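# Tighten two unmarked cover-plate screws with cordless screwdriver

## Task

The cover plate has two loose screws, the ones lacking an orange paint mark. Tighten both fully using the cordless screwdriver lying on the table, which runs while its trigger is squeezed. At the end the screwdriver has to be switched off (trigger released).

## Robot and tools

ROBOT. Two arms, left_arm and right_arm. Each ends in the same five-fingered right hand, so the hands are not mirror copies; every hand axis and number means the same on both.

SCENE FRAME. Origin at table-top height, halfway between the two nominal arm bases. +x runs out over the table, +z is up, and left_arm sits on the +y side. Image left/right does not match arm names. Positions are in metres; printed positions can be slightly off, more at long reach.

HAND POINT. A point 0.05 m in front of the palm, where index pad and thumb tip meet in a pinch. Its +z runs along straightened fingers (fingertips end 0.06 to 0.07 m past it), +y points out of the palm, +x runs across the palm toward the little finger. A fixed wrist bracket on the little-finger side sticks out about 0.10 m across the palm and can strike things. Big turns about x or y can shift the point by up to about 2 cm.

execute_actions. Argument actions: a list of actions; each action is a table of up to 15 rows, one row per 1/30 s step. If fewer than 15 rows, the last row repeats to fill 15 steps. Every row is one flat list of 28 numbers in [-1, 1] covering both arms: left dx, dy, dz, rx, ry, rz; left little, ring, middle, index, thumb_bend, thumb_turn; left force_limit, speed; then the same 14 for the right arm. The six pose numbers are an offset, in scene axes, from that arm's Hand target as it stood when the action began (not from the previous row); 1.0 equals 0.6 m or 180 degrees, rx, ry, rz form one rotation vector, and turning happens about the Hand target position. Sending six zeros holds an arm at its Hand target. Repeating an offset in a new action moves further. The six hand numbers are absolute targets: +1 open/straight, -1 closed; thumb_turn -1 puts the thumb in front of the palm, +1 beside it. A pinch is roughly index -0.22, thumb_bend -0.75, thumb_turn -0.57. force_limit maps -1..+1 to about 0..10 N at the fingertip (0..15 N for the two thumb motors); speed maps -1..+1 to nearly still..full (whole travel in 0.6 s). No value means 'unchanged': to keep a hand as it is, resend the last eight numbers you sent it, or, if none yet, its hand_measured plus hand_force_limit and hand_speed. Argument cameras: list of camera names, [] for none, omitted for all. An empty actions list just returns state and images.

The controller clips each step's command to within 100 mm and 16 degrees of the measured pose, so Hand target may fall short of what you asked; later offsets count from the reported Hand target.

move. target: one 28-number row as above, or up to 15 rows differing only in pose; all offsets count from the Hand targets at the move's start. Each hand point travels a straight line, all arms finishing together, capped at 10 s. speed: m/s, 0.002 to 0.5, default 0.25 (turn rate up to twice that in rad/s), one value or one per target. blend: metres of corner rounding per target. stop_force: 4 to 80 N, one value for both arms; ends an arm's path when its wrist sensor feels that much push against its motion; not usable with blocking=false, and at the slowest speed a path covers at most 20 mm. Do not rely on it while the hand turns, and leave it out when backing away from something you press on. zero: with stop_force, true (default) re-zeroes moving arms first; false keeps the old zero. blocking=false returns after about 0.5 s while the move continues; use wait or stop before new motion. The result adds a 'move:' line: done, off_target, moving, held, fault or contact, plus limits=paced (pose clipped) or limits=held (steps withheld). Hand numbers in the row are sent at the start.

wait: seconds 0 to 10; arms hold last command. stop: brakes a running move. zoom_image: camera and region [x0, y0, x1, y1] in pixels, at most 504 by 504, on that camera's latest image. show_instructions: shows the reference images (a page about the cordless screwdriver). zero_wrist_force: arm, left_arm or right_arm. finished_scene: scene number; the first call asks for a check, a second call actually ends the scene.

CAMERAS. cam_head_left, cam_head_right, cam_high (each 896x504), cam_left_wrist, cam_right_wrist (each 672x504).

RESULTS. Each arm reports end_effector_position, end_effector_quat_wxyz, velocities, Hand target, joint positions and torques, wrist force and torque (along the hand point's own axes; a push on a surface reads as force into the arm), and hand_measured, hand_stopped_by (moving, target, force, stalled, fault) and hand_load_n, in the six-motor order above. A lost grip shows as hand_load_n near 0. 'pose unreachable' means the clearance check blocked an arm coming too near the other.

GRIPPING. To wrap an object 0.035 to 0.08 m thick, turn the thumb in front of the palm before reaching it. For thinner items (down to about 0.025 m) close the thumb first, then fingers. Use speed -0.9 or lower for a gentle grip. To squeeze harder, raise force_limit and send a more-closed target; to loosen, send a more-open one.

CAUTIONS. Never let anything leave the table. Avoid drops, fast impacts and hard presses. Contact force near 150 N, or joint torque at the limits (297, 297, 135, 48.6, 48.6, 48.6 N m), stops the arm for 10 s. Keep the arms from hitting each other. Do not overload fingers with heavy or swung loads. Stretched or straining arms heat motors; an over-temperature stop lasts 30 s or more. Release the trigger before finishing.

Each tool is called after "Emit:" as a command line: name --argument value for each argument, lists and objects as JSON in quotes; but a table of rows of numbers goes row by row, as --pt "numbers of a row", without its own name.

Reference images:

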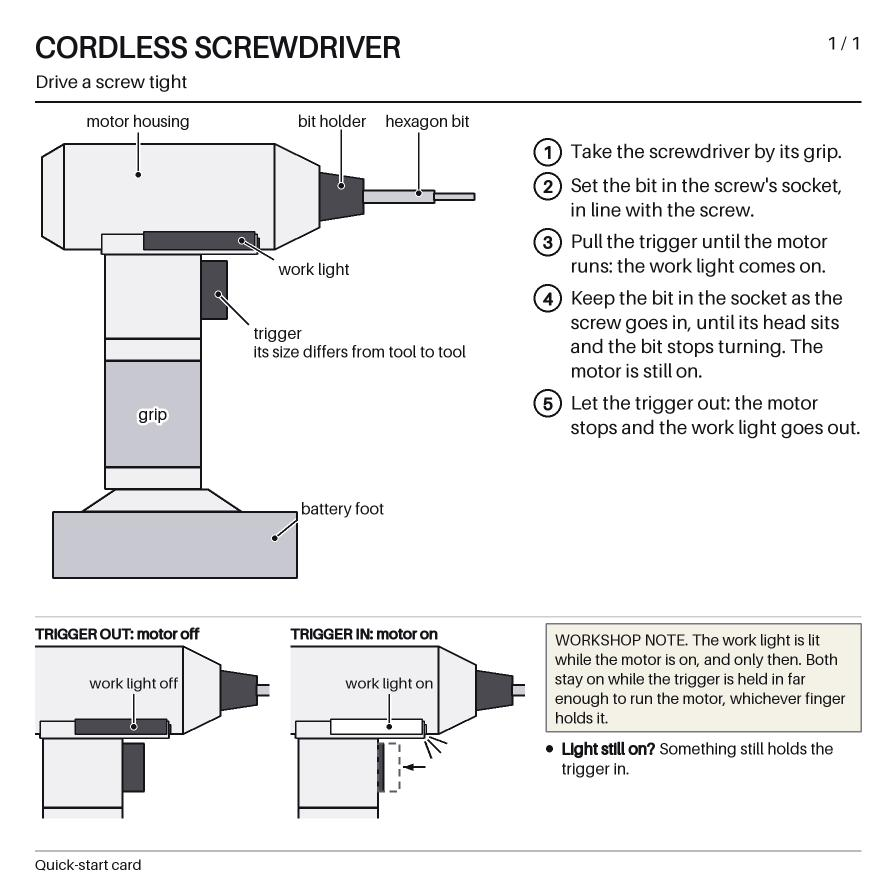

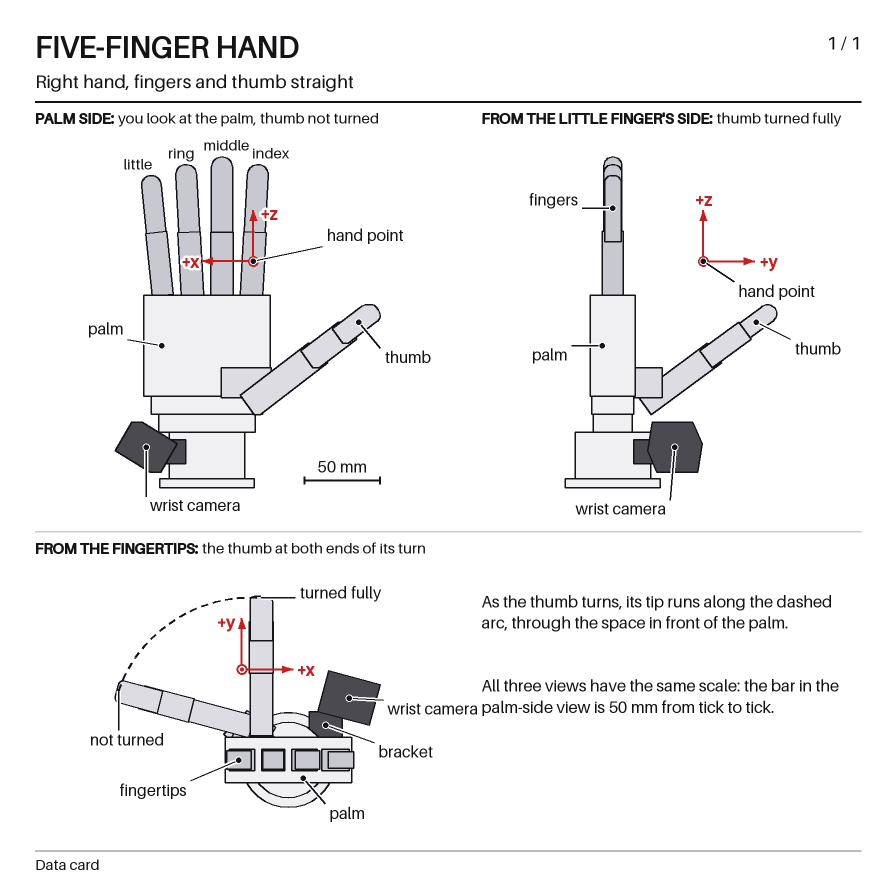

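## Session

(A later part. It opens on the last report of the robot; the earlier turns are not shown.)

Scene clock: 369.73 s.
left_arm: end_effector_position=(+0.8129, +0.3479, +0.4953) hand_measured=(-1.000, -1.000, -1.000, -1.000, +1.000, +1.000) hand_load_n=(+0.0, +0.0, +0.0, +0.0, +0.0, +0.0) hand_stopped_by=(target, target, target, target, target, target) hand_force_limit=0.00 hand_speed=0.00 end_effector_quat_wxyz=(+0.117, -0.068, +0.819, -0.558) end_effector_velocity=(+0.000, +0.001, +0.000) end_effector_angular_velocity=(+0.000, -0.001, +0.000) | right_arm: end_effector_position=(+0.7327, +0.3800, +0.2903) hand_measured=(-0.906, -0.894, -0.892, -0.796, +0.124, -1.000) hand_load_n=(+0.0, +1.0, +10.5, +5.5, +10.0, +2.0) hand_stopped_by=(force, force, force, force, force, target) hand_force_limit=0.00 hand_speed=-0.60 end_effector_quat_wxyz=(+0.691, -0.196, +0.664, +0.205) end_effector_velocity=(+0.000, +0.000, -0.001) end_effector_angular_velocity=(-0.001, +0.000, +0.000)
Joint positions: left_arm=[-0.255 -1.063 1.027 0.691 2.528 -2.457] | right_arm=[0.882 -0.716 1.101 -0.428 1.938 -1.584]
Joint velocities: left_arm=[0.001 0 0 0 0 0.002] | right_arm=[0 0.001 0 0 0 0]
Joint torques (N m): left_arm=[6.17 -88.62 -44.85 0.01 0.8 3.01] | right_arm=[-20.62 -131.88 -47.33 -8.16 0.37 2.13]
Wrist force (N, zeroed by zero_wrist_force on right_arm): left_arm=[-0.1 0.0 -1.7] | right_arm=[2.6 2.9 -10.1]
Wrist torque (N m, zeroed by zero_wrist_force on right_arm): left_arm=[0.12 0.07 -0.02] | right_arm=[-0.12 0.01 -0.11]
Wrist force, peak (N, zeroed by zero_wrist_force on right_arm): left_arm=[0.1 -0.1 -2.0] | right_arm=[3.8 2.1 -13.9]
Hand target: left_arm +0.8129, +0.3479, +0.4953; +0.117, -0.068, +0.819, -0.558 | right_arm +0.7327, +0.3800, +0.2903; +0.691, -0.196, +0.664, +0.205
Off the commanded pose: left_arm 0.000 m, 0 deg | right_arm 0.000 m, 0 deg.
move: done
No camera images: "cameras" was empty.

Emit:
move --target '[0,0,0,0,0,0,-1,-1,-1,-1,1,1,0,0,-0.0004,0.0006,0,0,0,0,-1,-1,-1,-1,-1,-1,0,-0.6]' --speed 0.002 --cameras '["cam_left_wrist"]'

Emit:
zoom_image --camera "cam_left_wrist" --region '[540, 318, 560, 338]'

Scene clock: 370.60 s.
left_arm: end_effector_position=(+0.8129, +0.3479, +0.4953) hand_measured=(-1.000, -1.000, -1.000, -1.000, +1.000, +1.000) hand_load_n=(+0.0, +0.0, +0.0, +0.0, +0.0, +0.0) hand_stopped_by=(target, target, target, target, target, target) hand_force_limit=0.00 hand_speed=0.00 end_effector_quat_wxyz=(+0.117, -0.068, +0.819, -0.558) end_effector_velocity=(+0.000, +0.000, +0.000) end_effector_angular_velocity=(+0.000, +0.000, -0.001) | right_arm: end_effector_position=(+0.7325, +0.3804, +0.2903) hand_measured=(-0.906, -0.894, -0.892, -0.796, +0.124, -1.000) hand_load_n=(+0.0, +1.0, +10.5, +5.0, +10.0, +2.0) hand_stopped_by=(force, force, force, force, force, target) hand_force_limit=0.00 hand_speed=-0.60 end_effector_quat_wxyz=(+0.691, -0.196, +0.664, +0.205) end_effector_velocity=(+0.000, +0.000, -0.002) end_effector_angular_velocity=(-0.001, +0.001, +0.000)
Joint positions: left_arm=[-0.255 -1.063 1.027 0.691 2.528 -2.457] | right_arm=[0.883 -0.716 1.1 -0.428 1.938 -1.584]
Joint velocities: left_arm=[0 0 0 0 0 0] | right_arm=[0 0.002 0 -0.001 0 0]
Joint torques (N m): left_arm=[5.64 -87.73 -45.29 0.27 0.85 2.78] | right_arm=[8.31 -116.58 -51.77 -4.12 2.69 1.2]
Wrist force (N, zeroed by zero_wrist_force on right_arm): left_arm=[-0.2 0.0 -1.6] | right_arm=[2.5 1.0 -11.8]
Wrist torque (N m, zeroed by zero_wrist_force on right_arm): left_arm=[0.11 0.08 -0.03] | right_arm=[0.16 0.08 -0.05]
Wrist force, peak (N, zeroed by zero_wrist_force on right_arm): left_arm=[0.2 -0.2 -2.1] | right_arm=[3.9 2.2 -14.9]
Hand target: left_arm +0.8129, +0.3479, +0.4953; +0.117, -0.068, +0.819, -0.558 | right_arm +0.7325, +0.3804, +0.2903; +0.691, -0.196, +0.664, +0.205
Off the commanded pose: left_arm 0.000 m, 0 deg | right_arm 0.000 m, 0 deg.
move: done
Images, in order (width x height): cam_left_wrist 672x504.

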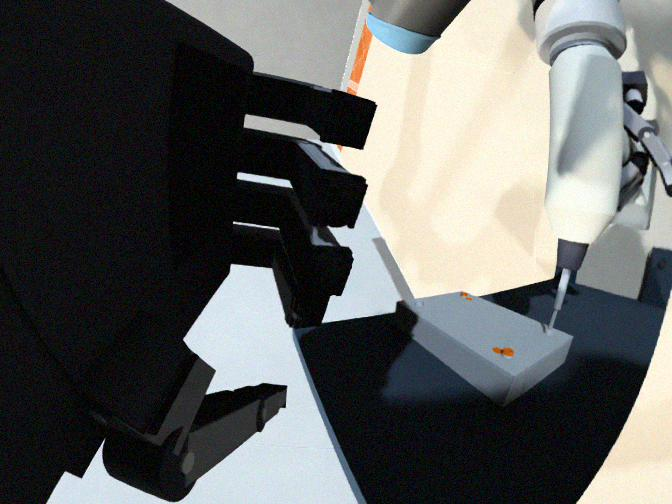

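Scaled by 25.200 from the camera's 672x504 image, which has a finer 960x720 frame.

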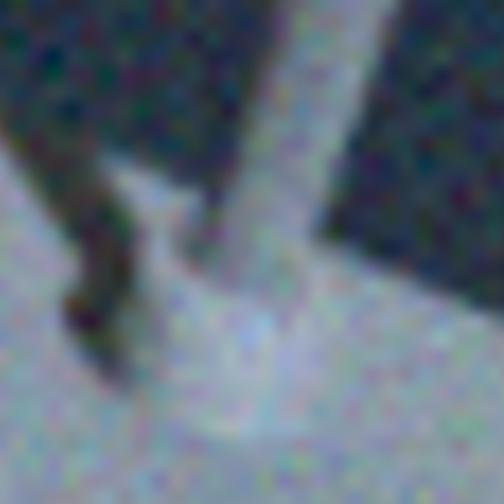

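Emit:
move --target '[0,0,0,0,0,0,-1,-1,-1,-1,1,1,0,0,0.0000,-0.0008,0,0,0,0,-1,-1,-1,-1,-1,-1,0,-0.6]' --speed 0.002 --cameras '["cam_left_wrist"]'

Emit:
zoom_image --camera "cam_left_wrist" --region '[540, 318, 560, 338]'

Scene clock: 371.43 s.
left_arm: end_effector_position=(+0.8129, +0.3479, +0.4953) hand_measured=(-1.000, -1.000, -1.000, -1.000, +1.000, +1.000) hand_load_n=(+0.0, +0.0, +0.0, +0.0, +0.0, +0.0) hand_stopped_by=(target, target, target, target, target, target) hand_force_limit=0.00 hand_speed=0.00 end_effector_quat_wxyz=(+0.117, -0.068, +0.819, -0.558) end_effector_velocity=(+0.000, +0.001, +0.000) end_effector_angular_velocity=(+0.000, +0.001, +0.002) | right_arm: end_effector_position=(+0.7324, +0.3799, +0.2903) hand_measured=(-0.906, -0.894, -0.892, -0.796, +0.124, -1.000) hand_load_n=(+0.0, +1.0, +10.5, +5.5, +10.0, +2.5) hand_stopped_by=(force, force, force, force, force, target) hand_force_limit=0.00 hand_speed=-0.60 end_effector_quat_wxyz=(+0.691, -0.196, +0.664, +0.205) end_effector_velocity=(+0.000, +0.000, -0.002) end_effector_angular_velocity=(+0.000, +0.000, +0.000)
Joint positions: left_arm=[-0.255 -1.063 1.027 0.691 2.528 -2.457] | right_arm=[0.883 -0.716 1.102 -0.429 1.938 -1.584]
Joint velocities: left_arm=[0.001 0 0 0 -0.001 -0.002] | right_arm=[0 0.001 0 -0.001 0 0]
Joint torques (N m): left_arm=[6.13 -87.38 -43.69 0.53 0.76 3.03] | right_arm=[-18.54 -129.66 -43.4 -6.8 -0.4 0.49]
Wrist force (N, zeroed by zero_wrist_force on right_arm): left_arm=[-0.3 -0.2 -1.8] | right_arm=[0.8 1.9 -4.9]
Wrist torque (N m, zeroed by zero_wrist_force on right_arm): left_arm=[0.09 0.09 -0.04] | right_arm=[0.01 -0.05 -0.05]
Wrist force, peak (N, zeroed by zero_wrist_force on right_arm): left_arm=[-0.3 -0.3 -2.0] | right_arm=[3.8 1.2 -13.3]
Hand target: left_arm +0.8129, +0.3479, +0.4953; +0.117, -0.068, +0.819, -0.558 | right_arm +0.7325, +0.3799, +0.2903; +0.691, -0.196, +0.664, +0.205
Off the commanded pose: left_arm 0.000 m, 0 deg | right_arm 0.000 m, 0 deg.
move: done
Images, in order (width x height): cam_left_wrist 672x504.

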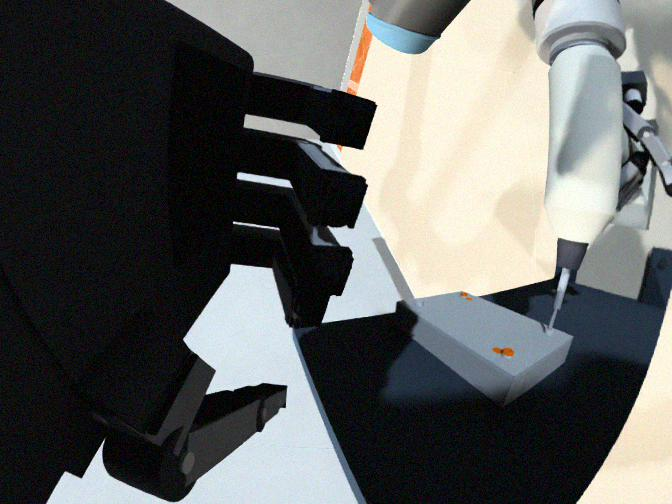

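Scaled by 25.200 from the camera's 672x504 image, which has a finer 960x720 frame.

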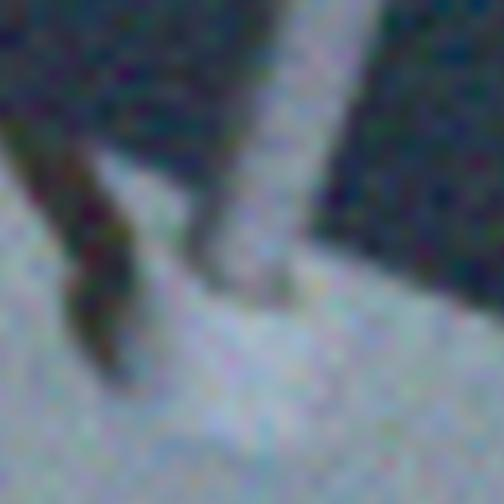

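Emit:
move --target '[-0.065,0.149,-0.022,0,0,0,-1,-1,-1,-1,1,1,0,0,0,0,0,0,0,0,-1,-1,-1,-1,-1,-1,0,-0.6]' --speed 0.12 --cameras '["cam_left_wrist"]'

Emit:
zoom_image --camera "cam_left_wrist" --region '[445, 260, 465, 280]'

Scene clock: 372.73 s.
left_arm: end_effector_position=(+0.7738, +0.4375, +0.4821) hand_measured=(-1.000, -1.000, -1.000, -1.000, +1.000, +1.000) hand_load_n=(+0.0, +0.0, +0.0, +0.0, +0.0, +0.0) hand_stopped_by=(target, target, target, target, target, target) hand_force_limit=0.00 hand_speed=0.00 end_effector_quat_wxyz=(+0.117, -0.068, +0.819, -0.558) end_effector_velocity=(+0.001, +0.001, +0.000) end_effector_angular_velocity=(+0.000, -0.001, +0.002) | right_arm: end_effector_position=(+0.7325, +0.3799, +0.2903) hand_measured=(-0.906, -0.894, -0.892, -0.796, +0.124, -1.000) hand_load_n=(+0.0, +0.5, +10.5, +5.0, +10.0, +2.5) hand_stopped_by=(force, force, force, force, force, target) hand_force_limit=0.00 hand_speed=-0.60 end_effector_quat_wxyz=(+0.691, -0.196, +0.664, +0.205) end_effector_velocity=(+0.000, +0.000, +0.002) end_effector_angular_velocity=(+0.001, +0.000, +0.000)
Joint positions: left_arm=[-0.15 -1.11 1.135 0.736 2.608 -2.331] | right_arm=[0.883 -0.716 1.102 -0.429 1.938 -1.584]
Joint velocities: left_arm=[0.001 0 -0.001 -0.002 -0.001 -0.001] | right_arm=[0 -0.001 0 0.001 0 0]
Joint torques (N m): left_arm=[-11.83 -56.4 -54.14 -1.85 -0.97 -3.26] | right_arm=[-18.66 -125.14 -53.48 -3.95 1.28 -0.11]
Wrist force (N, zeroed by zero_wrist_force on right_arm): left_arm=[-0.1 0.1 -1.5] | right_arm=[1.2 2.2 -5.5]
Wrist torque (N m, zeroed by zero_wrist_force on right_arm): left_arm=[0.10 0.05 -0.01] | right_arm=[0.01 -0.06 -0.04]
Wrist force, peak (N, zeroed by zero_wrist_force on right_arm): left_arm=[-0.1 0.4 -2.8] | right_arm=[1.0 2.4 -6.4]
Hand target: left_arm +0.7740, +0.4375, +0.4821; +0.117, -0.068, +0.819, -0.558 | right_arm +0.7325, +0.3799, +0.2903; +0.691, -0.196, +0.664, +0.205
Off the commanded pose: left_arm 0.000 m, 0 deg | right_arm 0.000 m, 0 deg.
move: done
Images, in order (width x height): cam_left_wrist 672x504.

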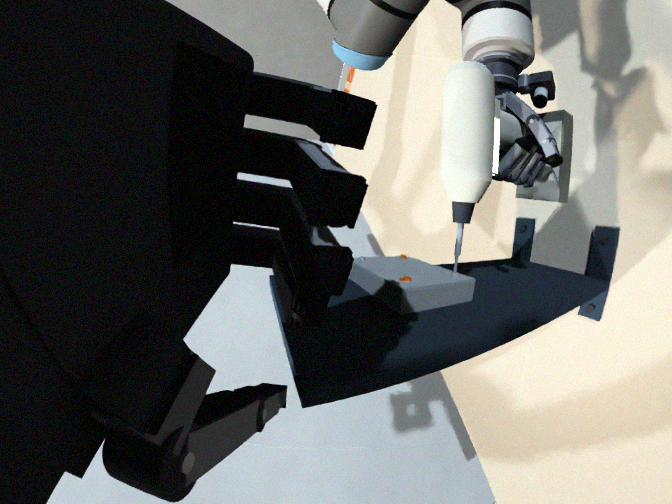

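Scaled by 25.200 from the camera's 672x504 image, which has a finer 960x720 frame.

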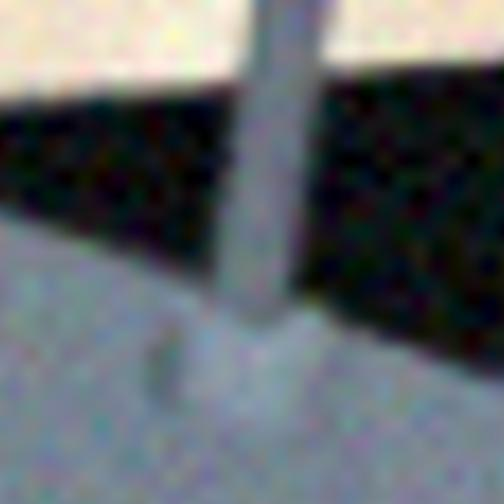

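Emit:
move --target '[0,0,0,0,0,0,-1,-1,-1,-1,1,1,0,0,0.0005,-0.0004,0,0,0,0,-1,-1,-1,-1,-1,-1,0,-0.6]' --speed 0.002 --cameras '["cam_left_wrist"]'

Emit:
move --target '[0,0,0,0,0,0,-1,-1,-1,-1,1,1,0,0,0.0004,-0.0004,0,0,0,0,-1,-1,-1,-1,-1,-1,0,-0.6]' --speed 0.002 --cameras '["cam_left_wrist"]'

Emit:
zoom_image --camera "cam_left_wrist" --region '[445, 260, 465, 280]'

Scene clock: 373.73 s.
left_arm: end_effector_position=(+0.7740, +0.4375, +0.4821) hand_measured=(-1.000, -1.000, -1.000, -1.000, +1.000, +1.000) hand_load_n=(+0.0, +0.0, +0.0, +0.5, +0.0, +0.0) hand_stopped_by=(target, target, target, target, target, target) hand_force_limit=0.00 hand_speed=0.00 end_effector_quat_wxyz=(+0.117, -0.068, +0.819, -0.558) end_effector_velocity=(+0.000, -0.001, +0.000) end_effector_angular_velocity=(-0.001, +0.001, +0.000) | right_arm: end_effector_position=(+0.7327, +0.3797, +0.2903) hand_measured=(-0.906, -0.894, -0.892, -0.796, +0.124, -1.000) hand_load_n=(+0.0, +1.0, +10.5, +5.5, +10.0, +2.0) hand_stopped_by=(force, force, force, force, force, target) hand_force_limit=0.00 hand_speed=-0.60 end_effector_quat_wxyz=(+0.691, -0.196, +0.664, +0.205) end_effector_velocity=(+0.000, +0.000, -0.001) end_effector_angular_velocity=(-0.001, +0.000, +0.000)
Joint positions: left_arm=[-0.15 -1.11 1.135 0.736 2.608 -2.331] | right_arm=[0.882 -0.717 1.102 -0.429 1.938 -1.584]
Joint velocities: left_arm=[-0.001 0 0 0 0 -0.001] | right_arm=[0 0.001 0 0 0 0]
Joint torques (N m): left_arm=[0.81 -56.44 -51.32 -0.81 -1.47 -3.6] | right_arm=[-20.95 -132.71 -44.63 -7.44 0.6 0.82]
Wrist force (N, zeroed by zero_wrist_force on right_arm): left_arm=[0.0 -0.2 -1.6] | right_arm=[1.7 3.3 -8.6]
Wrist torque (N m, zeroed by zero_wrist_force on right_arm): left_arm=[0.07 0.03 -0.01] | right_arm=[-0.05 -0.08 -0.10]
Wrist force, peak (N, zeroed by zero_wrist_force on right_arm): left_arm=[0.0 0.1 -2.0] | right_arm=[2.3 3.7 -9.0]
Hand target: left_arm +0.7740, +0.4375, +0.4821; +0.117, -0.068, +0.819, -0.558 | right_arm +0.7328, +0.3797, +0.2903; +0.691, -0.196, +0.664, +0.205
Off the commanded pose: left_arm 0.000 m, 0 deg | right_arm 0.000 m, 0 deg.
move: done
Images, in order (width x height): cam_left_wrist 672x504.

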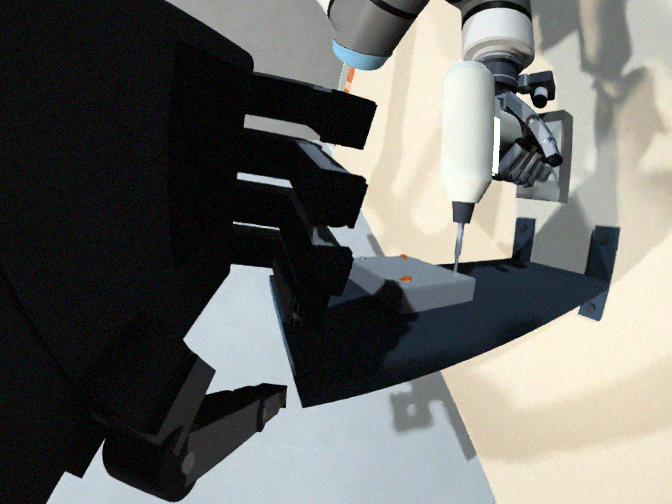

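Scene clock: 374.43 s.
left_arm: end_effector_position=(+0.7740, +0.4375, +0.4821) hand_measured=(-1.000, -1.000, -1.000, -1.000, +1.000, +1.000) hand_load_n=(+0.0, +0.0, +0.0, +0.0, +0.0, +0.0) hand_stopped_by=(target, target, target, target, target, target) hand_force_limit=0.00 hand_speed=0.00 end_effector_quat_wxyz=(+0.117, -0.068, +0.819, -0.558) end_effector_velocity=(+0.000, -0.001, +0.000) end_effector_angular_velocity=(-0.001, +0.000, -0.001) | right_arm: end_effector_position=(+0.7330, +0.3794, +0.2903) hand_measured=(-0.906, -0.894, -0.892, -0.796, +0.124, -1.000) hand_load_n=(+0.5, +1.0, +10.5, +5.5, +10.0, +2.0) hand_stopped_by=(force, force, force, force, force, target) hand_force_limit=0.00 hand_speed=-0.60 end_effector_quat_wxyz=(+0.691, -0.196, +0.664, +0.205) end_effector_velocity=(+0.000, +0.000, +0.000) end_effector_angular_velocity=(+0.000, +0.000, +0.000)
Joint positions: left_arm=[-0.15 -1.11 1.135 0.736 2.608 -2.331] | right_arm=[0.882 -0.717 1.102 -0.429 1.937 -1.584]
Joint velocities: left_arm=[-0.001 0 0 0 0.001 0] | right_arm=[0 0 0 -0.001 0 0]
Joint torques (N m): left_arm=[-0.27 -53.78 -48.44 -0.62 -0.69 -3.5] | right_arm=[-22.67 -132.69 -45.23 -7.74 0.91 2.42]
Wrist force (N, zeroed by zero_wrist_force on right_arm): left_arm=[0.1 -0.1 -1.5] | right_arm=[2.7 4.3 -9.1]
Wrist torque (N m, zeroed by zero_wrist_force on right_arm): left_arm=[0.07 0.02 0.00] | right_arm=[-0.23 -0.04 -0.15]
Wrist force, peak (N, zeroed by zero_wrist_force on right_arm): left_arm=[-0.2 -0.1 -2.0] | right_arm=[3.2 4.9 -9.9]
Hand target: left_arm +0.7740, +0.4375, +0.4821; +0.117, -0.068, +0.819, -0.558 | right_arm +0.7330, +0.3794, +0.2903; +0.691, -0.196, +0.664, +0.205
Off the commanded pose: left_arm 0.000 m, 0 deg | right_arm 0.000 m, 0 deg.
move: done
Images, in order (width x height): cam_left_wrist 672x504.

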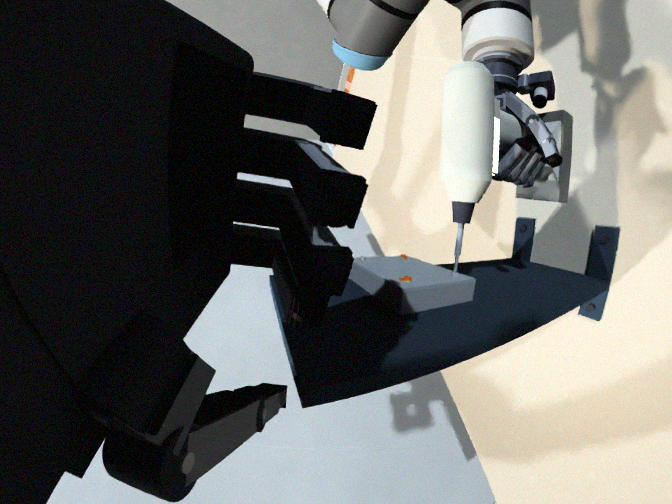

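Scaled by 25.200 from the camera's 672x504 image, which has a finer 960x720 frame.

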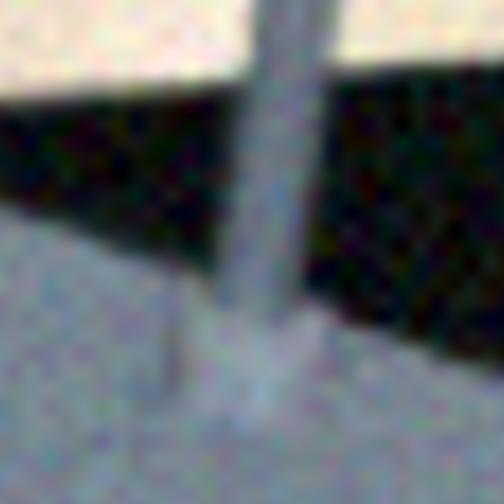

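Emit:
move --pt "0 0 0 0 0 0 -1 -1 -1 -1 1 1 0 0 -0.0003 0.0004 -0.0003 0 0 0 -1 -1 -1 -1 -1 -1 0 -0.6" --pt "0 0 0 0 0 0 -1 -1 -1 -1 1 1 0 0 0.0008 0.0012 -0.0003 0 0 0 -1 -1 -1 -1 -1 -1 0 -0.6" --speed 0.002 --stop_force 6 --zero false --cameras '["cam_left_wrist"]'

Emit:
zoom_image --camera "cam_left_wrist" --region '[445, 260, 465, 280]'

Scene clock: 375.90 s.
left_arm: end_effector_position=(+0.7740, +0.4375, +0.4821) hand_measured=(-1.000, -1.000, -1.000, -1.000, +1.000, +1.000) hand_load_n=(+0.0, +0.0, +0.0, +0.0, -0.5, +0.0) hand_stopped_by=(target, target, target, target, target, target) hand_force_limit=0.00 hand_speed=0.00 end_effector_quat_wxyz=(+0.117, -0.068, +0.819, -0.558) end_effector_velocity=(+0.000, +0.000, +0.001) end_effector_angular_velocity=(+0.000, -0.002, +0.000) | right_arm: end_effector_position=(+0.7331, +0.3797, +0.2902) hand_measured=(-0.906, -0.894, -0.892, -0.796, +0.124, -1.000) hand_load_n=(+0.0, +1.0, +10.5, +5.5, +10.0, +2.0) hand_stopped_by=(force, force, force, force, force, target) hand_force_limit=0.00 hand_speed=-0.60 end_effector_quat_wxyz=(+0.691, -0.196, +0.664, +0.205) end_effector_velocity=(+0.000, +0.000, +0.002) end_effector_angular_velocity=(+0.001, -0.001, +0.001)
Joint positions: left_arm=[-0.15 -1.11 1.135 0.736 2.608 -2.331] | right_arm=[0.882 -0.716 1.101 -0.429 1.938 -1.584]
Joint velocities: left_arm=[0 -0.001 0 0 0 0.002] | right_arm=[0 -0.002 0 0 -0.001 0]
Joint torques (N m): left_arm=[3.13 -55.09 -44.64 -0.88 -1.01 -3.65] | right_arm=[-9.41 -132.27 -46.52 -7.98 3.57 2.22]
Wrist force (N, zeroed by zero_wrist_force on right_arm): left_arm=[0.2 0.1 -1.8] | right_arm=[3.0 3.3 -10.4]
Wrist torque (N m, zeroed by zero_wrist_force on right_arm): left_arm=[0.12 0.01 0.01] | right_arm=[-0.09 0.00 -0.10]
Wrist force, peak (N, zeroed by zero_wrist_force on right_arm): left_arm=[0.2 -0.1 -2.2] | right_arm=[4.4 3.0 -16.3]
Hand target: left_arm +0.7740, +0.4375, +0.4821; +0.117, -0.068, +0.819, -0.558 | right_arm +0.7331, +0.3797, +0.2902; +0.691, -0.196, +0.664, +0.205
Off the commanded pose: left_arm 0.000 m, 0 deg | right_arm 0.001 m, 0 deg.
move: contact (right_arm); path passed 1 of 2 targets
Images, in order (width x height): cam_left_wrist 672x504.

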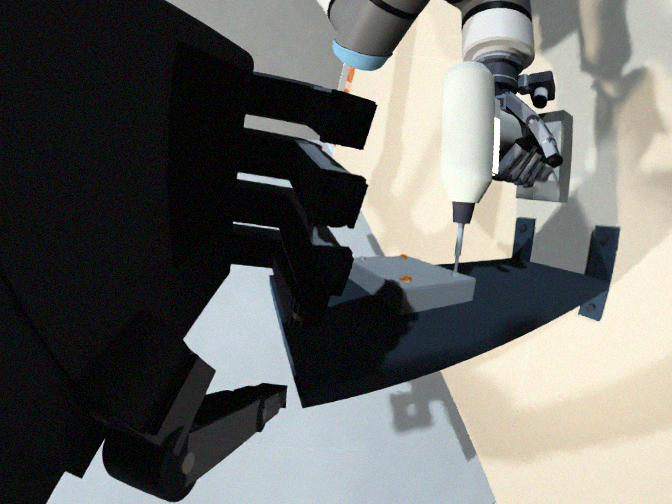

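Scaled by 25.200 from the camera's 672x504 image, which has a finer 960x720 frame.

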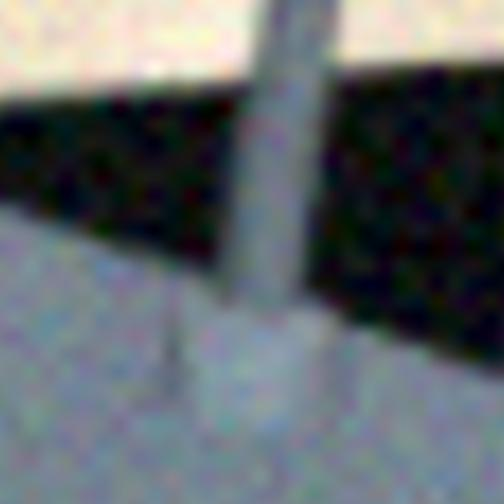

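Emit:
move --pt "0 0 0 0 0 0 -1 -1 -1 -1 1 1 0 0 -0.002 -0.0015 0 0 0 0 -1 -1 -1 -1 -1 -1 0 -0.6" --pt "0 0 0 0 0 0 -1 -1 -1 -1 1 1 0 0 -0.0040 0.0012 0.0022 0 0 0 -1 -1 -1 -1 -1 -1 0 -0.6" --speed 0.006 --cameras '["cam_left_wrist"]'

Emit:
zoom_image --camera "cam_left_wrist" --region '[445, 260, 465, 280]'

Emit:
move --target '[0,0,0,0,0,0,-1,-1,-1,-1,1,1,0,0,0.004,0.003,0,0,0,0,-1,-1,-1,-1,-1,-1,0,-0.6]' --speed 0.003 --stop_force 4 --cameras '["cam_left_wrist"]'

Emit:
zoom_image --camera "cam_left_wrist" --region '[445, 260, 465, 280]'

Scene clock: 377.43 s.
left_arm: end_effector_position=(+0.7740, +0.4375, +0.4821) hand_measured=(-1.000, -1.000, -1.000, -1.000, +1.000, +1.000) hand_load_n=(+0.0, +0.0, +0.0, +0.0, +0.0, -0.5) hand_stopped_by=(target, target, target, target, target, target) hand_force_limit=0.00 hand_speed=0.00 end_effector_quat_wxyz=(+0.117, -0.068, +0.819, -0.558) end_effector_velocity=(+0.000, -0.001, +0.000) end_effector_angular_velocity=(+0.000, -0.002, -0.001) | right_arm: end_effector_position=(+0.7307, +0.3805, +0.2916) hand_measured=(-0.906, -0.894, -0.892, -0.796, +0.124, -1.000) hand_load_n=(+0.0, +1.0, +11.5, +5.5, +9.5, +2.5) hand_stopped_by=(force, force, force, force, force, target) hand_force_limit=0.00 hand_speed=-0.60 end_effector_quat_wxyz=(+0.691, -0.196, +0.664, +0.205) end_effector_velocity=(+0.000, +0.000, -0.002) end_effector_angular_velocity=(-0.002, +0.001, +0.000)
Joint positions: left_arm=[-0.15 -1.11 1.135 0.736 2.608 -2.331] | right_arm=[0.884 -0.718 1.102 -0.428 1.94 -1.584]
Joint velocities: left_arm=[-0.001 0 0 -0.001 0 0.001] | right_arm=[0 0.002 0 0 0 0]
Joint torques (N m): left_arm=[8.67 -60.18 -38.81 0.1 -0.46 -3.7] | right_arm=[8.98 -112.48 -47.43 -2.53 1.26 -1.32]
Wrist force (N, zeroed by zero_wrist_force on right_arm): left_arm=[0.0 0.2 -1.6] | right_arm=[0.2 -1.2 -1.5]
Wrist torque (N m, zeroed by zero_wrist_force on right_arm): left_arm=[0.12 0.03 0.00] | right_arm=[-0.08 0.02 -0.01]
Wrist force, peak (N, zeroed by zero_wrist_force on right_arm): left_arm=[-0.2 -0.2 -2.1] | right_arm=[3.8 3.7 -14.0]
Hand target: left_arm +0.7740, +0.4375, +0.4821; +0.117, -0.068, +0.819, -0.558 | right_arm +0.7307, +0.3804, +0.2915; +0.691, -0.196, +0.664, +0.205
Off the commanded pose: left_arm 0.000 m, 0 deg | right_arm 0.000 m, 0 deg.
move: done
Images, in order (width x height): cam_left_wrist 672x504.

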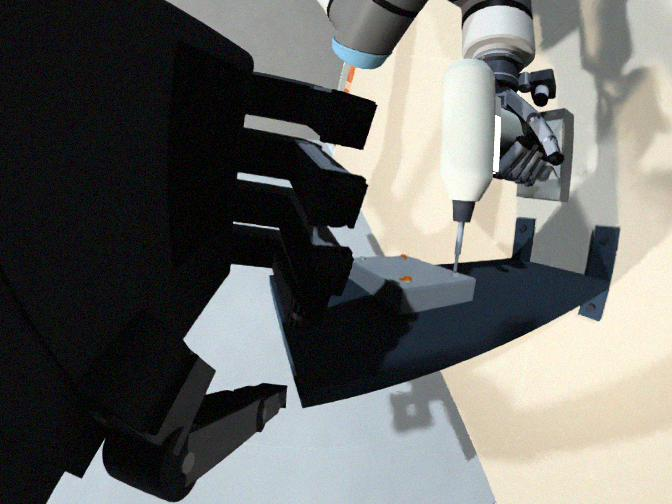

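Scaled by 25.200 from the camera's 672x504 image, which has a finer 960x720 frame.

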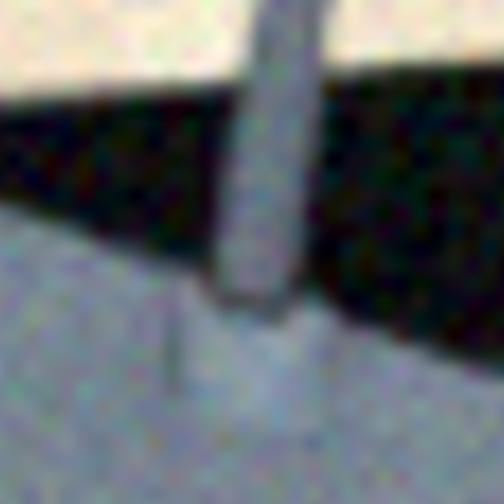

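Scene clock: 378.83 s.
left_arm: end_effector_position=(+0.7740, +0.4375, +0.4821) hand_measured=(-1.000, -1.000, -1.000, -1.000, +1.000, +1.000) hand_load_n=(+0.0, +0.0, +0.0, +0.0, +0.0, +0.0) hand_stopped_by=(target, target, target, target, target, target) hand_force_limit=0.00 hand_speed=0.00 end_effector_quat_wxyz=(+0.117, -0.068, +0.819, -0.558) end_effector_velocity=(+0.000, +0.000, +0.000) end_effector_angular_velocity=(+0.000, +0.001, +0.001) | right_arm: end_effector_position=(+0.7313, +0.3810, +0.2915) hand_measured=(-0.906, -0.894, -0.892, -0.796, +0.124, -1.000) hand_load_n=(+0.0, +1.0, +11.5, +5.0, +10.0, +2.5) hand_stopped_by=(force, force, force, force, force, target) hand_force_limit=0.00 hand_speed=-0.60 end_effector_quat_wxyz=(+0.691, -0.196, +0.664, +0.205) end_effector_velocity=(+0.000, +0.000, +0.000) end_effector_angular_velocity=(+0.001, -0.001, +0.000)
Joint positions: left_arm=[-0.15 -1.11 1.135 0.736 2.608 -2.331] | right_arm=[0.884 -0.716 1.099 -0.427 1.94 -1.584]
Joint velocities: left_arm=[0 0 0 0 0 -0.001] | right_arm=[0 0 0 -0.001 0 0]
Joint torques (N m): left_arm=[7 -54.4 -35.6 0.16 -0.15 -3.02] | right_arm=[13.1 -131.02 -41.54 -6.36 1.4 -1.21]
Wrist force (N, zeroed by zero_wrist_force on right_arm): left_arm=[-0.3 -0.1 -1.4] | right_arm=[0.5 -1.4 -2.2]
Wrist torque (N m, zeroed by zero_wrist_force on right_arm): left_arm=[0.07 0.07 -0.03] | right_arm=[-0.10 -0.05 0.00]
Wrist force, peak (N, zeroed by zero_wrist_force on right_arm): left_arm=[0.1 0.1 -2.3] | right_arm=[1.1 -1.3 -7.0]
Hand target: left_arm +0.7740, +0.4375, +0.4821; +0.117, -0.068, +0.819, -0.558 | right_arm +0.7313, +0.3810, +0.2915; +0.691, -0.196, +0.664, +0.205
Off the commanded pose: left_arm 0.000 m, 0 deg | right_arm 0.002 m, 0 deg.
move: contact (right_arm)
Images, in order (width x height): cam_left_wrist 672x504.

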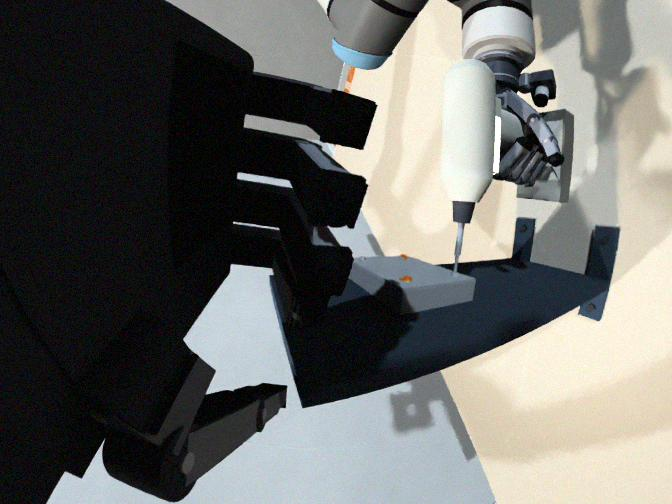

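Scaled by 25.200 from the camera's 672x504 image, which has a finer 960x720 frame.

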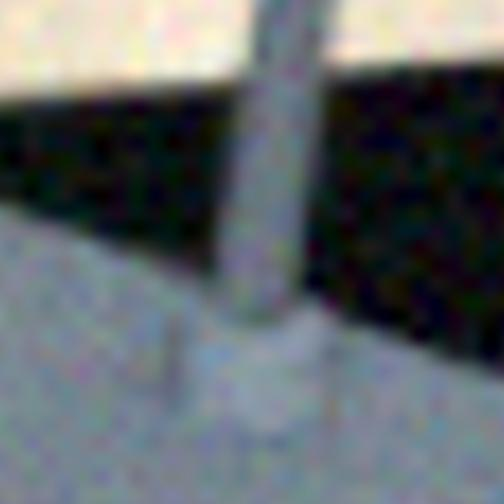

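Emit:
move --target '[0.065,-0.149,0.022,0,0,0,-1,-1,-1,-1,1,1,0,0,0,0,0,0,0,0,-1,-1,-1,-1,-1,-1,0,-0.6]' --speed 0.12 --cameras '["cam_left_wrist"]'

Emit:
zoom_image --camera "cam_left_wrist" --region '[540, 318, 560, 338]'

Scene clock: 380.30 s.
left_arm: end_effector_position=(+0.8131, +0.3479, +0.4953) hand_measured=(-1.000, -1.000, -1.000, -1.000, +1.000, +1.000) hand_load_n=(+0.0, +0.0, +0.0, +0.0, +0.0, -0.5) hand_stopped_by=(target, target, target, target, target, target) hand_force_limit=0.00 hand_speed=0.00 end_effector_quat_wxyz=(+0.117, -0.068, +0.819, -0.558) end_effector_velocity=(-0.002, +0.002, -0.001) end_effector_angular_velocity=(+0.000, +0.002, -0.001) | right_arm: end_effector_position=(+0.7313, +0.3810, +0.2915) hand_measured=(-0.906, -0.894, -0.892, -0.796, +0.124, -1.000) hand_load_n=(+0.0, +1.5, +11.5, +5.5, +10.0, +2.5) hand_stopped_by=(force, force, force, force, force, target) hand_force_limit=0.00 hand_speed=-0.60 end_effector_quat_wxyz=(+0.691, -0.196, +0.664, +0.205) end_effector_velocity=(+0.000, +0.000, -0.002) end_effector_angular_velocity=(-0.001, +0.001, +0.000)
Joint positions: left_arm=[-0.255 -1.062 1.026 0.69 2.528 -2.457] | right_arm=[0.884 -0.716 1.099 -0.427 1.94 -1.584]
Joint velocities: left_arm=[0.002 -0.002 0.004 0.002 0.003 0.003] | right_arm=[0 0.001 0 0 0 0]
Joint torques (N m): left_arm=[9.16 -99.2 -27.07 5.45 2.63 4.66] | right_arm=[14 -130.66 -43.9 -5.16 1.4 -1.08]
Wrist force (N, zeroed by zero_wrist_force on right_arm): left_arm=[0.1 0.2 -1.8] | right_arm=[0.4 -1.2 -2.0]
Wrist torque (N m, zeroed by zero_wrist_force on right_arm): left_arm=[0.15 0.04 0.00] | right_arm=[-0.09 -0.03 -0.01]
Wrist force, peak (N, zeroed by zero_wrist_force on right_arm): left_arm=[0.2 1.1 -2.7] | right_arm=[0.8 -1.6 -2.4]
Hand target: left_arm +0.8129, +0.3479, +0.4953; +0.117, -0.068, +0.819, -0.558 | right_arm +0.7313, +0.3810, +0.2915; +0.691, -0.196, +0.664, +0.205
Off the commanded pose: left_arm 0.000 m, 0 deg | right_arm 0.000 m, 0 deg.
move: done
Images, in order (width x height): cam_left_wrist 672x504.

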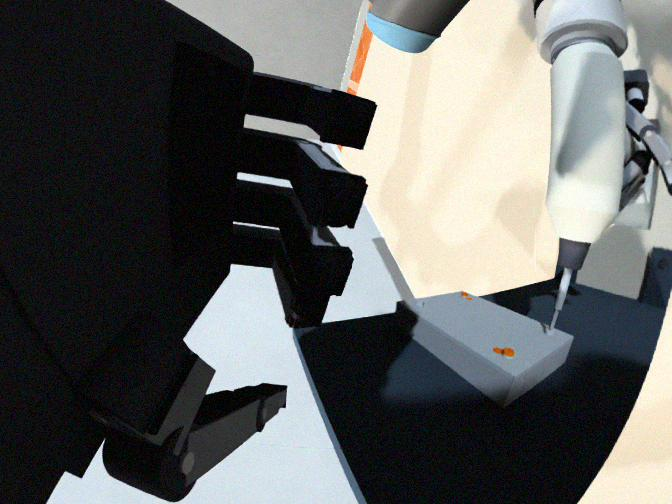

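Scaled by 25.200 from the camera's 672x504 image, which has a finer 960x720 frame.

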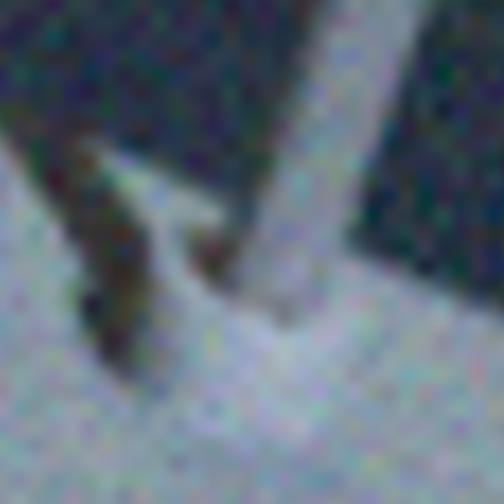

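Emit:
move --target '[0,0,0,0,0,0,-1,-1,-1,-1,1,1,0,0,0.0003,-0.0005,-0.0006,0,0,0,-1,-1,-1,-1,-1,-1,0,-0.6]' --speed 0.002 --cameras '[]'

Emit:
move --target '[0,0,0,0,0,0,-1,-1,-1,-1,1,1,0,0,0.0006,-0.0001,-0.0006,0,0,0,-1,-1,-1,-1,-1,-1,0,-0.6]' --speed 0.002 --cameras '[]'

Scene clock: 381.47 s.
left_arm: end_effector_position=(+0.8129, +0.3479, +0.4953) hand_measured=(-1.000, -1.000, -1.000, -1.000, +1.000, +1.000) hand_load_n=(+0.0, +0.0, +0.0, +0.0, +0.0, +0.0) hand_stopped_by=(target, target, target, target, target, target) hand_force_limit=0.00 hand_speed=0.00 end_effector_quat_wxyz=(+0.117, -0.068, +0.819, -0.558) end_effector_velocity=(+0.000, -0.001, -0.001) end_effector_angular_velocity=(+0.000, +0.000, -0.002) | right_arm: end_effector_position=(+0.7314, +0.3808, +0.2911) hand_measured=(-0.906, -0.894, -0.892, -0.796, +0.124, -1.000) hand_load_n=(+0.5, +1.5, +11.0, +5.5, +10.0, +2.5) hand_stopped_by=(force, force, force, force, force, target) hand_force_limit=0.00 hand_speed=-0.60 end_effector_quat_wxyz=(+0.691, -0.196, +0.664, +0.205) end_effector_velocity=(+0.000, +0.000, +0.001) end_effector_angular_velocity=(+0.000, -0.001, -0.001)
Joint positions: left_arm=[-0.255 -1.063 1.027 0.691 2.528 -2.457] | right_arm=[0.884 -0.716 1.1 -0.427 1.939 -1.584]
Joint velocities: left_arm=[-0.002 0.001 0 0 0 0] | right_arm=[0 -0.001 0 0 0 0]
Joint torques (N m): left_arm=[5.01 -93.87 -29.19 4.12 3.63 4.04] | right_arm=[-14.48 -131.24 -41.34 -6.62 -1.43 -0.2]
Wrist force (N, zeroed by zero_wrist_force on right_arm): left_arm=[0.1 0.2 -1.7] | right_arm=[0.3 -1.4 -1.1]
Wrist torque (N m, zeroed by zero_wrist_force on right_arm): left_arm=[0.15 0.02 0.00] | right_arm=[-0.13 -0.01 -0.01]
Wrist force, peak (N, zeroed by zero_wrist_force on right_arm): left_arm=[-0.1 -0.4 -2.1] | right_arm=[0.6 -1.5 -2.3]
Hand target: left_arm +0.8129, +0.3479, +0.4953; +0.117, -0.068, +0.819, -0.558 | right_arm +0.7315, +0.3807, +0.2911; +0.691, -0.196, +0.664, +0.205
Off the commanded pose: left_arm 0.000 m, 0 deg | right_arm 0.000 m, 0 deg.
move: done
No camera images: "cameras" was empty.

Scene clock: 382.17 s.
left_arm: end_effector_position=(+0.8129, +0.3479, +0.4953) hand_measured=(-1.000, -1.000, -1.000, -1.000, +1.000, +1.000) hand_load_n=(+0.0, +0.0, +0.0, +0.0, +0.0, +0.0) hand_stopped_by=(target, target, target, target, target, target) hand_force_limit=0.00 hand_speed=0.00 end_effector_quat_wxyz=(+0.117, -0.068, +0.819, -0.558) end_effector_velocity=(+0.000, +0.000, +0.000) end_effector_angular_velocity=(+0.000, +0.000, +0.000) | right_arm: end_effector_position=(+0.7318, +0.3807, +0.2908) hand_measured=(-0.906, -0.894, -0.892, -0.796, +0.124, -1.000) hand_load_n=(+0.0, +1.0, +11.0, +5.0, +10.0, +2.5) hand_stopped_by=(force, force, force, force, force, target) hand_force_limit=0.00 hand_speed=-0.60 end_effector_quat_wxyz=(+0.691, -0.196, +0.664, +0.205) end_effector_velocity=(+0.000, +0.000, +0.000) end_effector_angular_velocity=(+0.001, -0.001, +0.000)
Joint positions: left_arm=[-0.255 -1.063 1.027 0.691 2.528 -2.457] | right_arm=[0.884 -0.716 1.1 -0.428 1.939 -1.584]
Joint velocities: left_arm=[0 0 0 -0.001 0 -0.001] | right_arm=[0 0 0 -0.001 0 0]
Joint torques (N m): left_arm=[3.24 -90.16 -31.16 4.3 3.37 3.86] | right_arm=[-17.65 -113.85 -54.28 -7.21 -1.07 1.05]
Wrist force (N, zeroed by zero_wrist_force on right_arm): left_arm=[-0.2 0.1 -1.6] | right_arm=[1.0 -1.4 -6.9]
Wrist torque (N m, zeroed by zero_wrist_force on right_arm): left_arm=[0.11 0.07 -0.02] | right_arm=[-0.03 -0.19 -0.01]
Wrist force, peak (N, zeroed by zero_wrist_force on right_arm): left_arm=[-0.1 -0.2 -2.1] | right_arm=[1.0 -1.6 -8.2]
Hand target: left_arm +0.8129, +0.3479, +0.4953; +0.117, -0.068, +0.819, -0.558 | right_arm +0.7318, +0.3807, +0.2908; +0.691, -0.196, +0.664, +0.205
Off the commanded pose: left_arm 0.000 m, 0 deg | right_arm 0.000 m, 0 deg.
move: done
No camera images: "cameras" was empty.

Emit:
move --target '[0,0,0,0,0,0,-1,-1,-1,-1,1,1,0,0,0.0004,-0.0005,0,0,0,0,-1,-1,-1,-1,-1,-1,0,-0.6]' --speed 0.002 --cameras '[]'

Emit:
move --target '[0,0,0,0,0,0,-1,-1,-1,-1,1,1,0,0,0,0,0.0007,0,0,0,-1,-1,-1,-1,-1,-1,0,-0.6]' --speed 0.002 --cameras '["cam_left_wrist"]'

Emit:
zoom_image --camera "cam_left_wrist" --region '[540, 318, 560, 338]'

Scene clock: 383.00 s.
left_arm: end_effector_position=(+0.8129, +0.3479, +0.4953) hand_measured=(-1.000, -1.000, -1.000, -1.000, +1.000, +1.000) hand_load_n=(+0.0, +0.0, +0.0, +0.0, +0.0, -0.5) hand_stopped_by=(target, target, target, target, target, target) hand_force_limit=0.00 hand_speed=0.00 end_effector_quat_wxyz=(+0.117, -0.068, +0.819, -0.558) end_effector_velocity=(+0.000, +0.001, +0.000) end_effector_angular_velocity=(+0.000, +0.001, +0.001) | right_arm: end_effector_position=(+0.7321, +0.3804, +0.2908) hand_measured=(-0.906, -0.894, -0.892, -0.796, +0.124, -1.000) hand_load_n=(+0.0, +1.0, +11.0, +5.0, +10.0, +2.0) hand_stopped_by=(force, force, force, force, force, target) hand_force_limit=0.00 hand_speed=-0.60 end_effector_quat_wxyz=(+0.691, -0.196, +0.664, +0.205) end_effector_velocity=(+0.000, +0.000, +0.000) end_effector_angular_velocity=(-0.001, +0.000, +0.000)
Joint positions: left_arm=[-0.255 -1.063 1.027 0.691 2.528 -2.457] | right_arm=[0.883 -0.716 1.1 -0.428 1.939 -1.584]
Joint velocities: left_arm=[0.001 0 0 0 0 -0.001] | right_arm=[0 0 0 0.001 0 0]
Joint torques (N m): left_arm=[4.48 -95.1 -33.64 3.79 3.16 3.87] | right_arm=[-15.95 -131.59 -42.67 -7.05 -0.97 1.24]
Wrist force (N, zeroed by zero_wrist_force on right_arm): left_arm=[0.1 0.2 -1.8] | right_arm=[1.2 -1.5 -6.7]
Wrist torque (N m, zeroed by zero_wrist_force on right_arm): left_arm=[0.15 0.03 -0.01] | right_arm=[-0.03 -0.17 0.00]
Wrist force, peak (N, zeroed by zero_wrist_force on right_arm): left_arm=[-0.7 -0.5 -1.8] | right_arm=[0.9 -1.2 -8.5]
Hand target: left_arm +0.8129, +0.3479, +0.4953; +0.117, -0.068, +0.819, -0.558 | right_arm +0.7321, +0.3804, +0.2908; +0.691, -0.196, +0.664, +0.205
Off the commanded pose: left_arm 0.000 m, 0 deg | right_arm 0.000 m, 0 deg.
move: done
No camera images: "cameras" was empty.

Scene clock: 383.70 s.
left_arm: end_effector_position=(+0.8129, +0.3479, +0.4953) hand_measured=(-1.000, -1.000, -1.000, -1.000, +1.000, +1.000) hand_load_n=(+0.0, +0.5, +0.0, +0.0, +0.0, -0.5) hand_stopped_by=(target, target, target, target, target, target) hand_force_limit=0.00 hand_speed=0.00 end_effector_quat_wxyz=(+0.117, -0.068, +0.819, -0.558) end_effector_velocity=(+0.000, -0.001, +0.000) end_effector_angular_velocity=(+0.000, -0.002, -0.002) | right_arm: end_effector_position=(+0.7321, +0.3804, +0.2912) hand_measured=(-0.906, -0.894, -0.892, -0.796, +0.124, -1.000) hand_load_n=(+0.0, +1.5, +11.0, +5.5, +10.0, +2.0) hand_stopped_by=(force, force, force, force, force, target) hand_force_limit=0.00 hand_speed=-0.60 end_effector_quat_wxyz=(+0.691, -0.196, +0.664, +0.205) end_effector_velocity=(+0.000, +0.000, -0.002) end_effector_angular_velocity=(-0.002, +0.001, +0.000)
Joint positions: left_arm=[-0.255 -1.063 1.027 0.691 2.528 -2.457] | right_arm=[0.883 -0.717 1.1 -0.427 1.939 -1.584]
Joint velocities: left_arm=[-0.001 0 0 0 0.001 0.001] | right_arm=[0 0.002 0 0 0 0]
Joint torques (N m): left_arm=[7.62 -92.76 -34.69 2.72 3.2 3.63] | right_arm=[-12.5 -130.54 -53.73 -2.23 -0.52 1.25]
Wrist force (N, zeroed by zero_wrist_force on right_arm): left_arm=[-0.3 0.0 -1.6] | right_arm=[0.8 -1.6 -6.1]
Wrist torque (N m, zeroed by zero_wrist_force on right_arm): left_arm=[0.11 0.08 -0.03] | right_arm=[-0.04 -0.11 -0.01]
Wrist force, peak (N, zeroed by zero_wrist_force on right_arm): left_arm=[0.0 -0.4 -2.1] | right_arm=[0.8 -1.1 -6.6]
Hand target: left_arm +0.8129, +0.3479, +0.4953; +0.117, -0.068, +0.819, -0.558 | right_arm +0.7321, +0.3804, +0.2912; +0.691, -0.196, +0.664, +0.205
Off the commanded pose: left_arm 0.000 m, 0 deg | right_arm 0.000 m, 0 deg.
move: done
Images, in order (width x height): cam_left_wrist 672x504.

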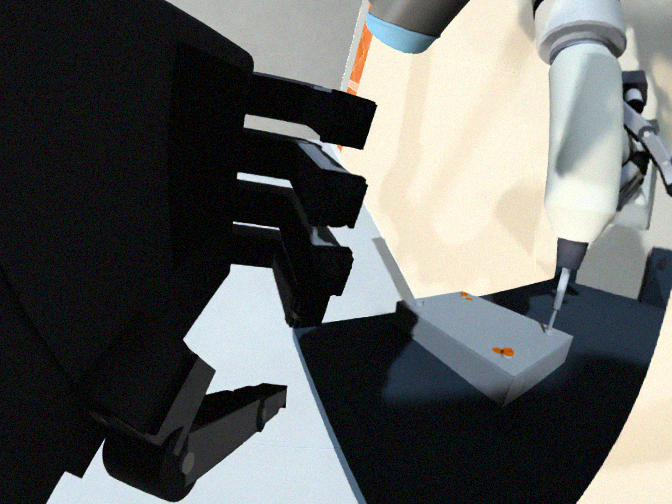

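Scaled by 25.200 from the camera's 672x504 image, which has a finer 960x720 frame.

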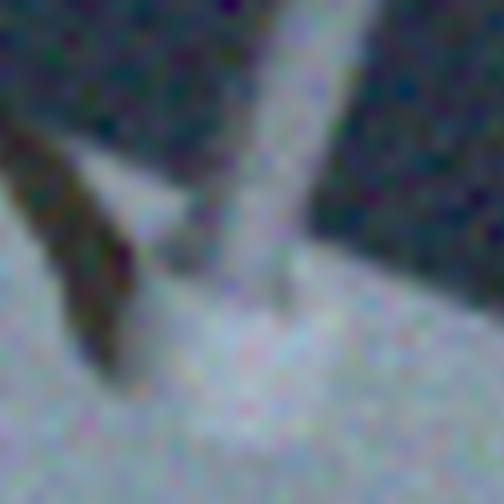

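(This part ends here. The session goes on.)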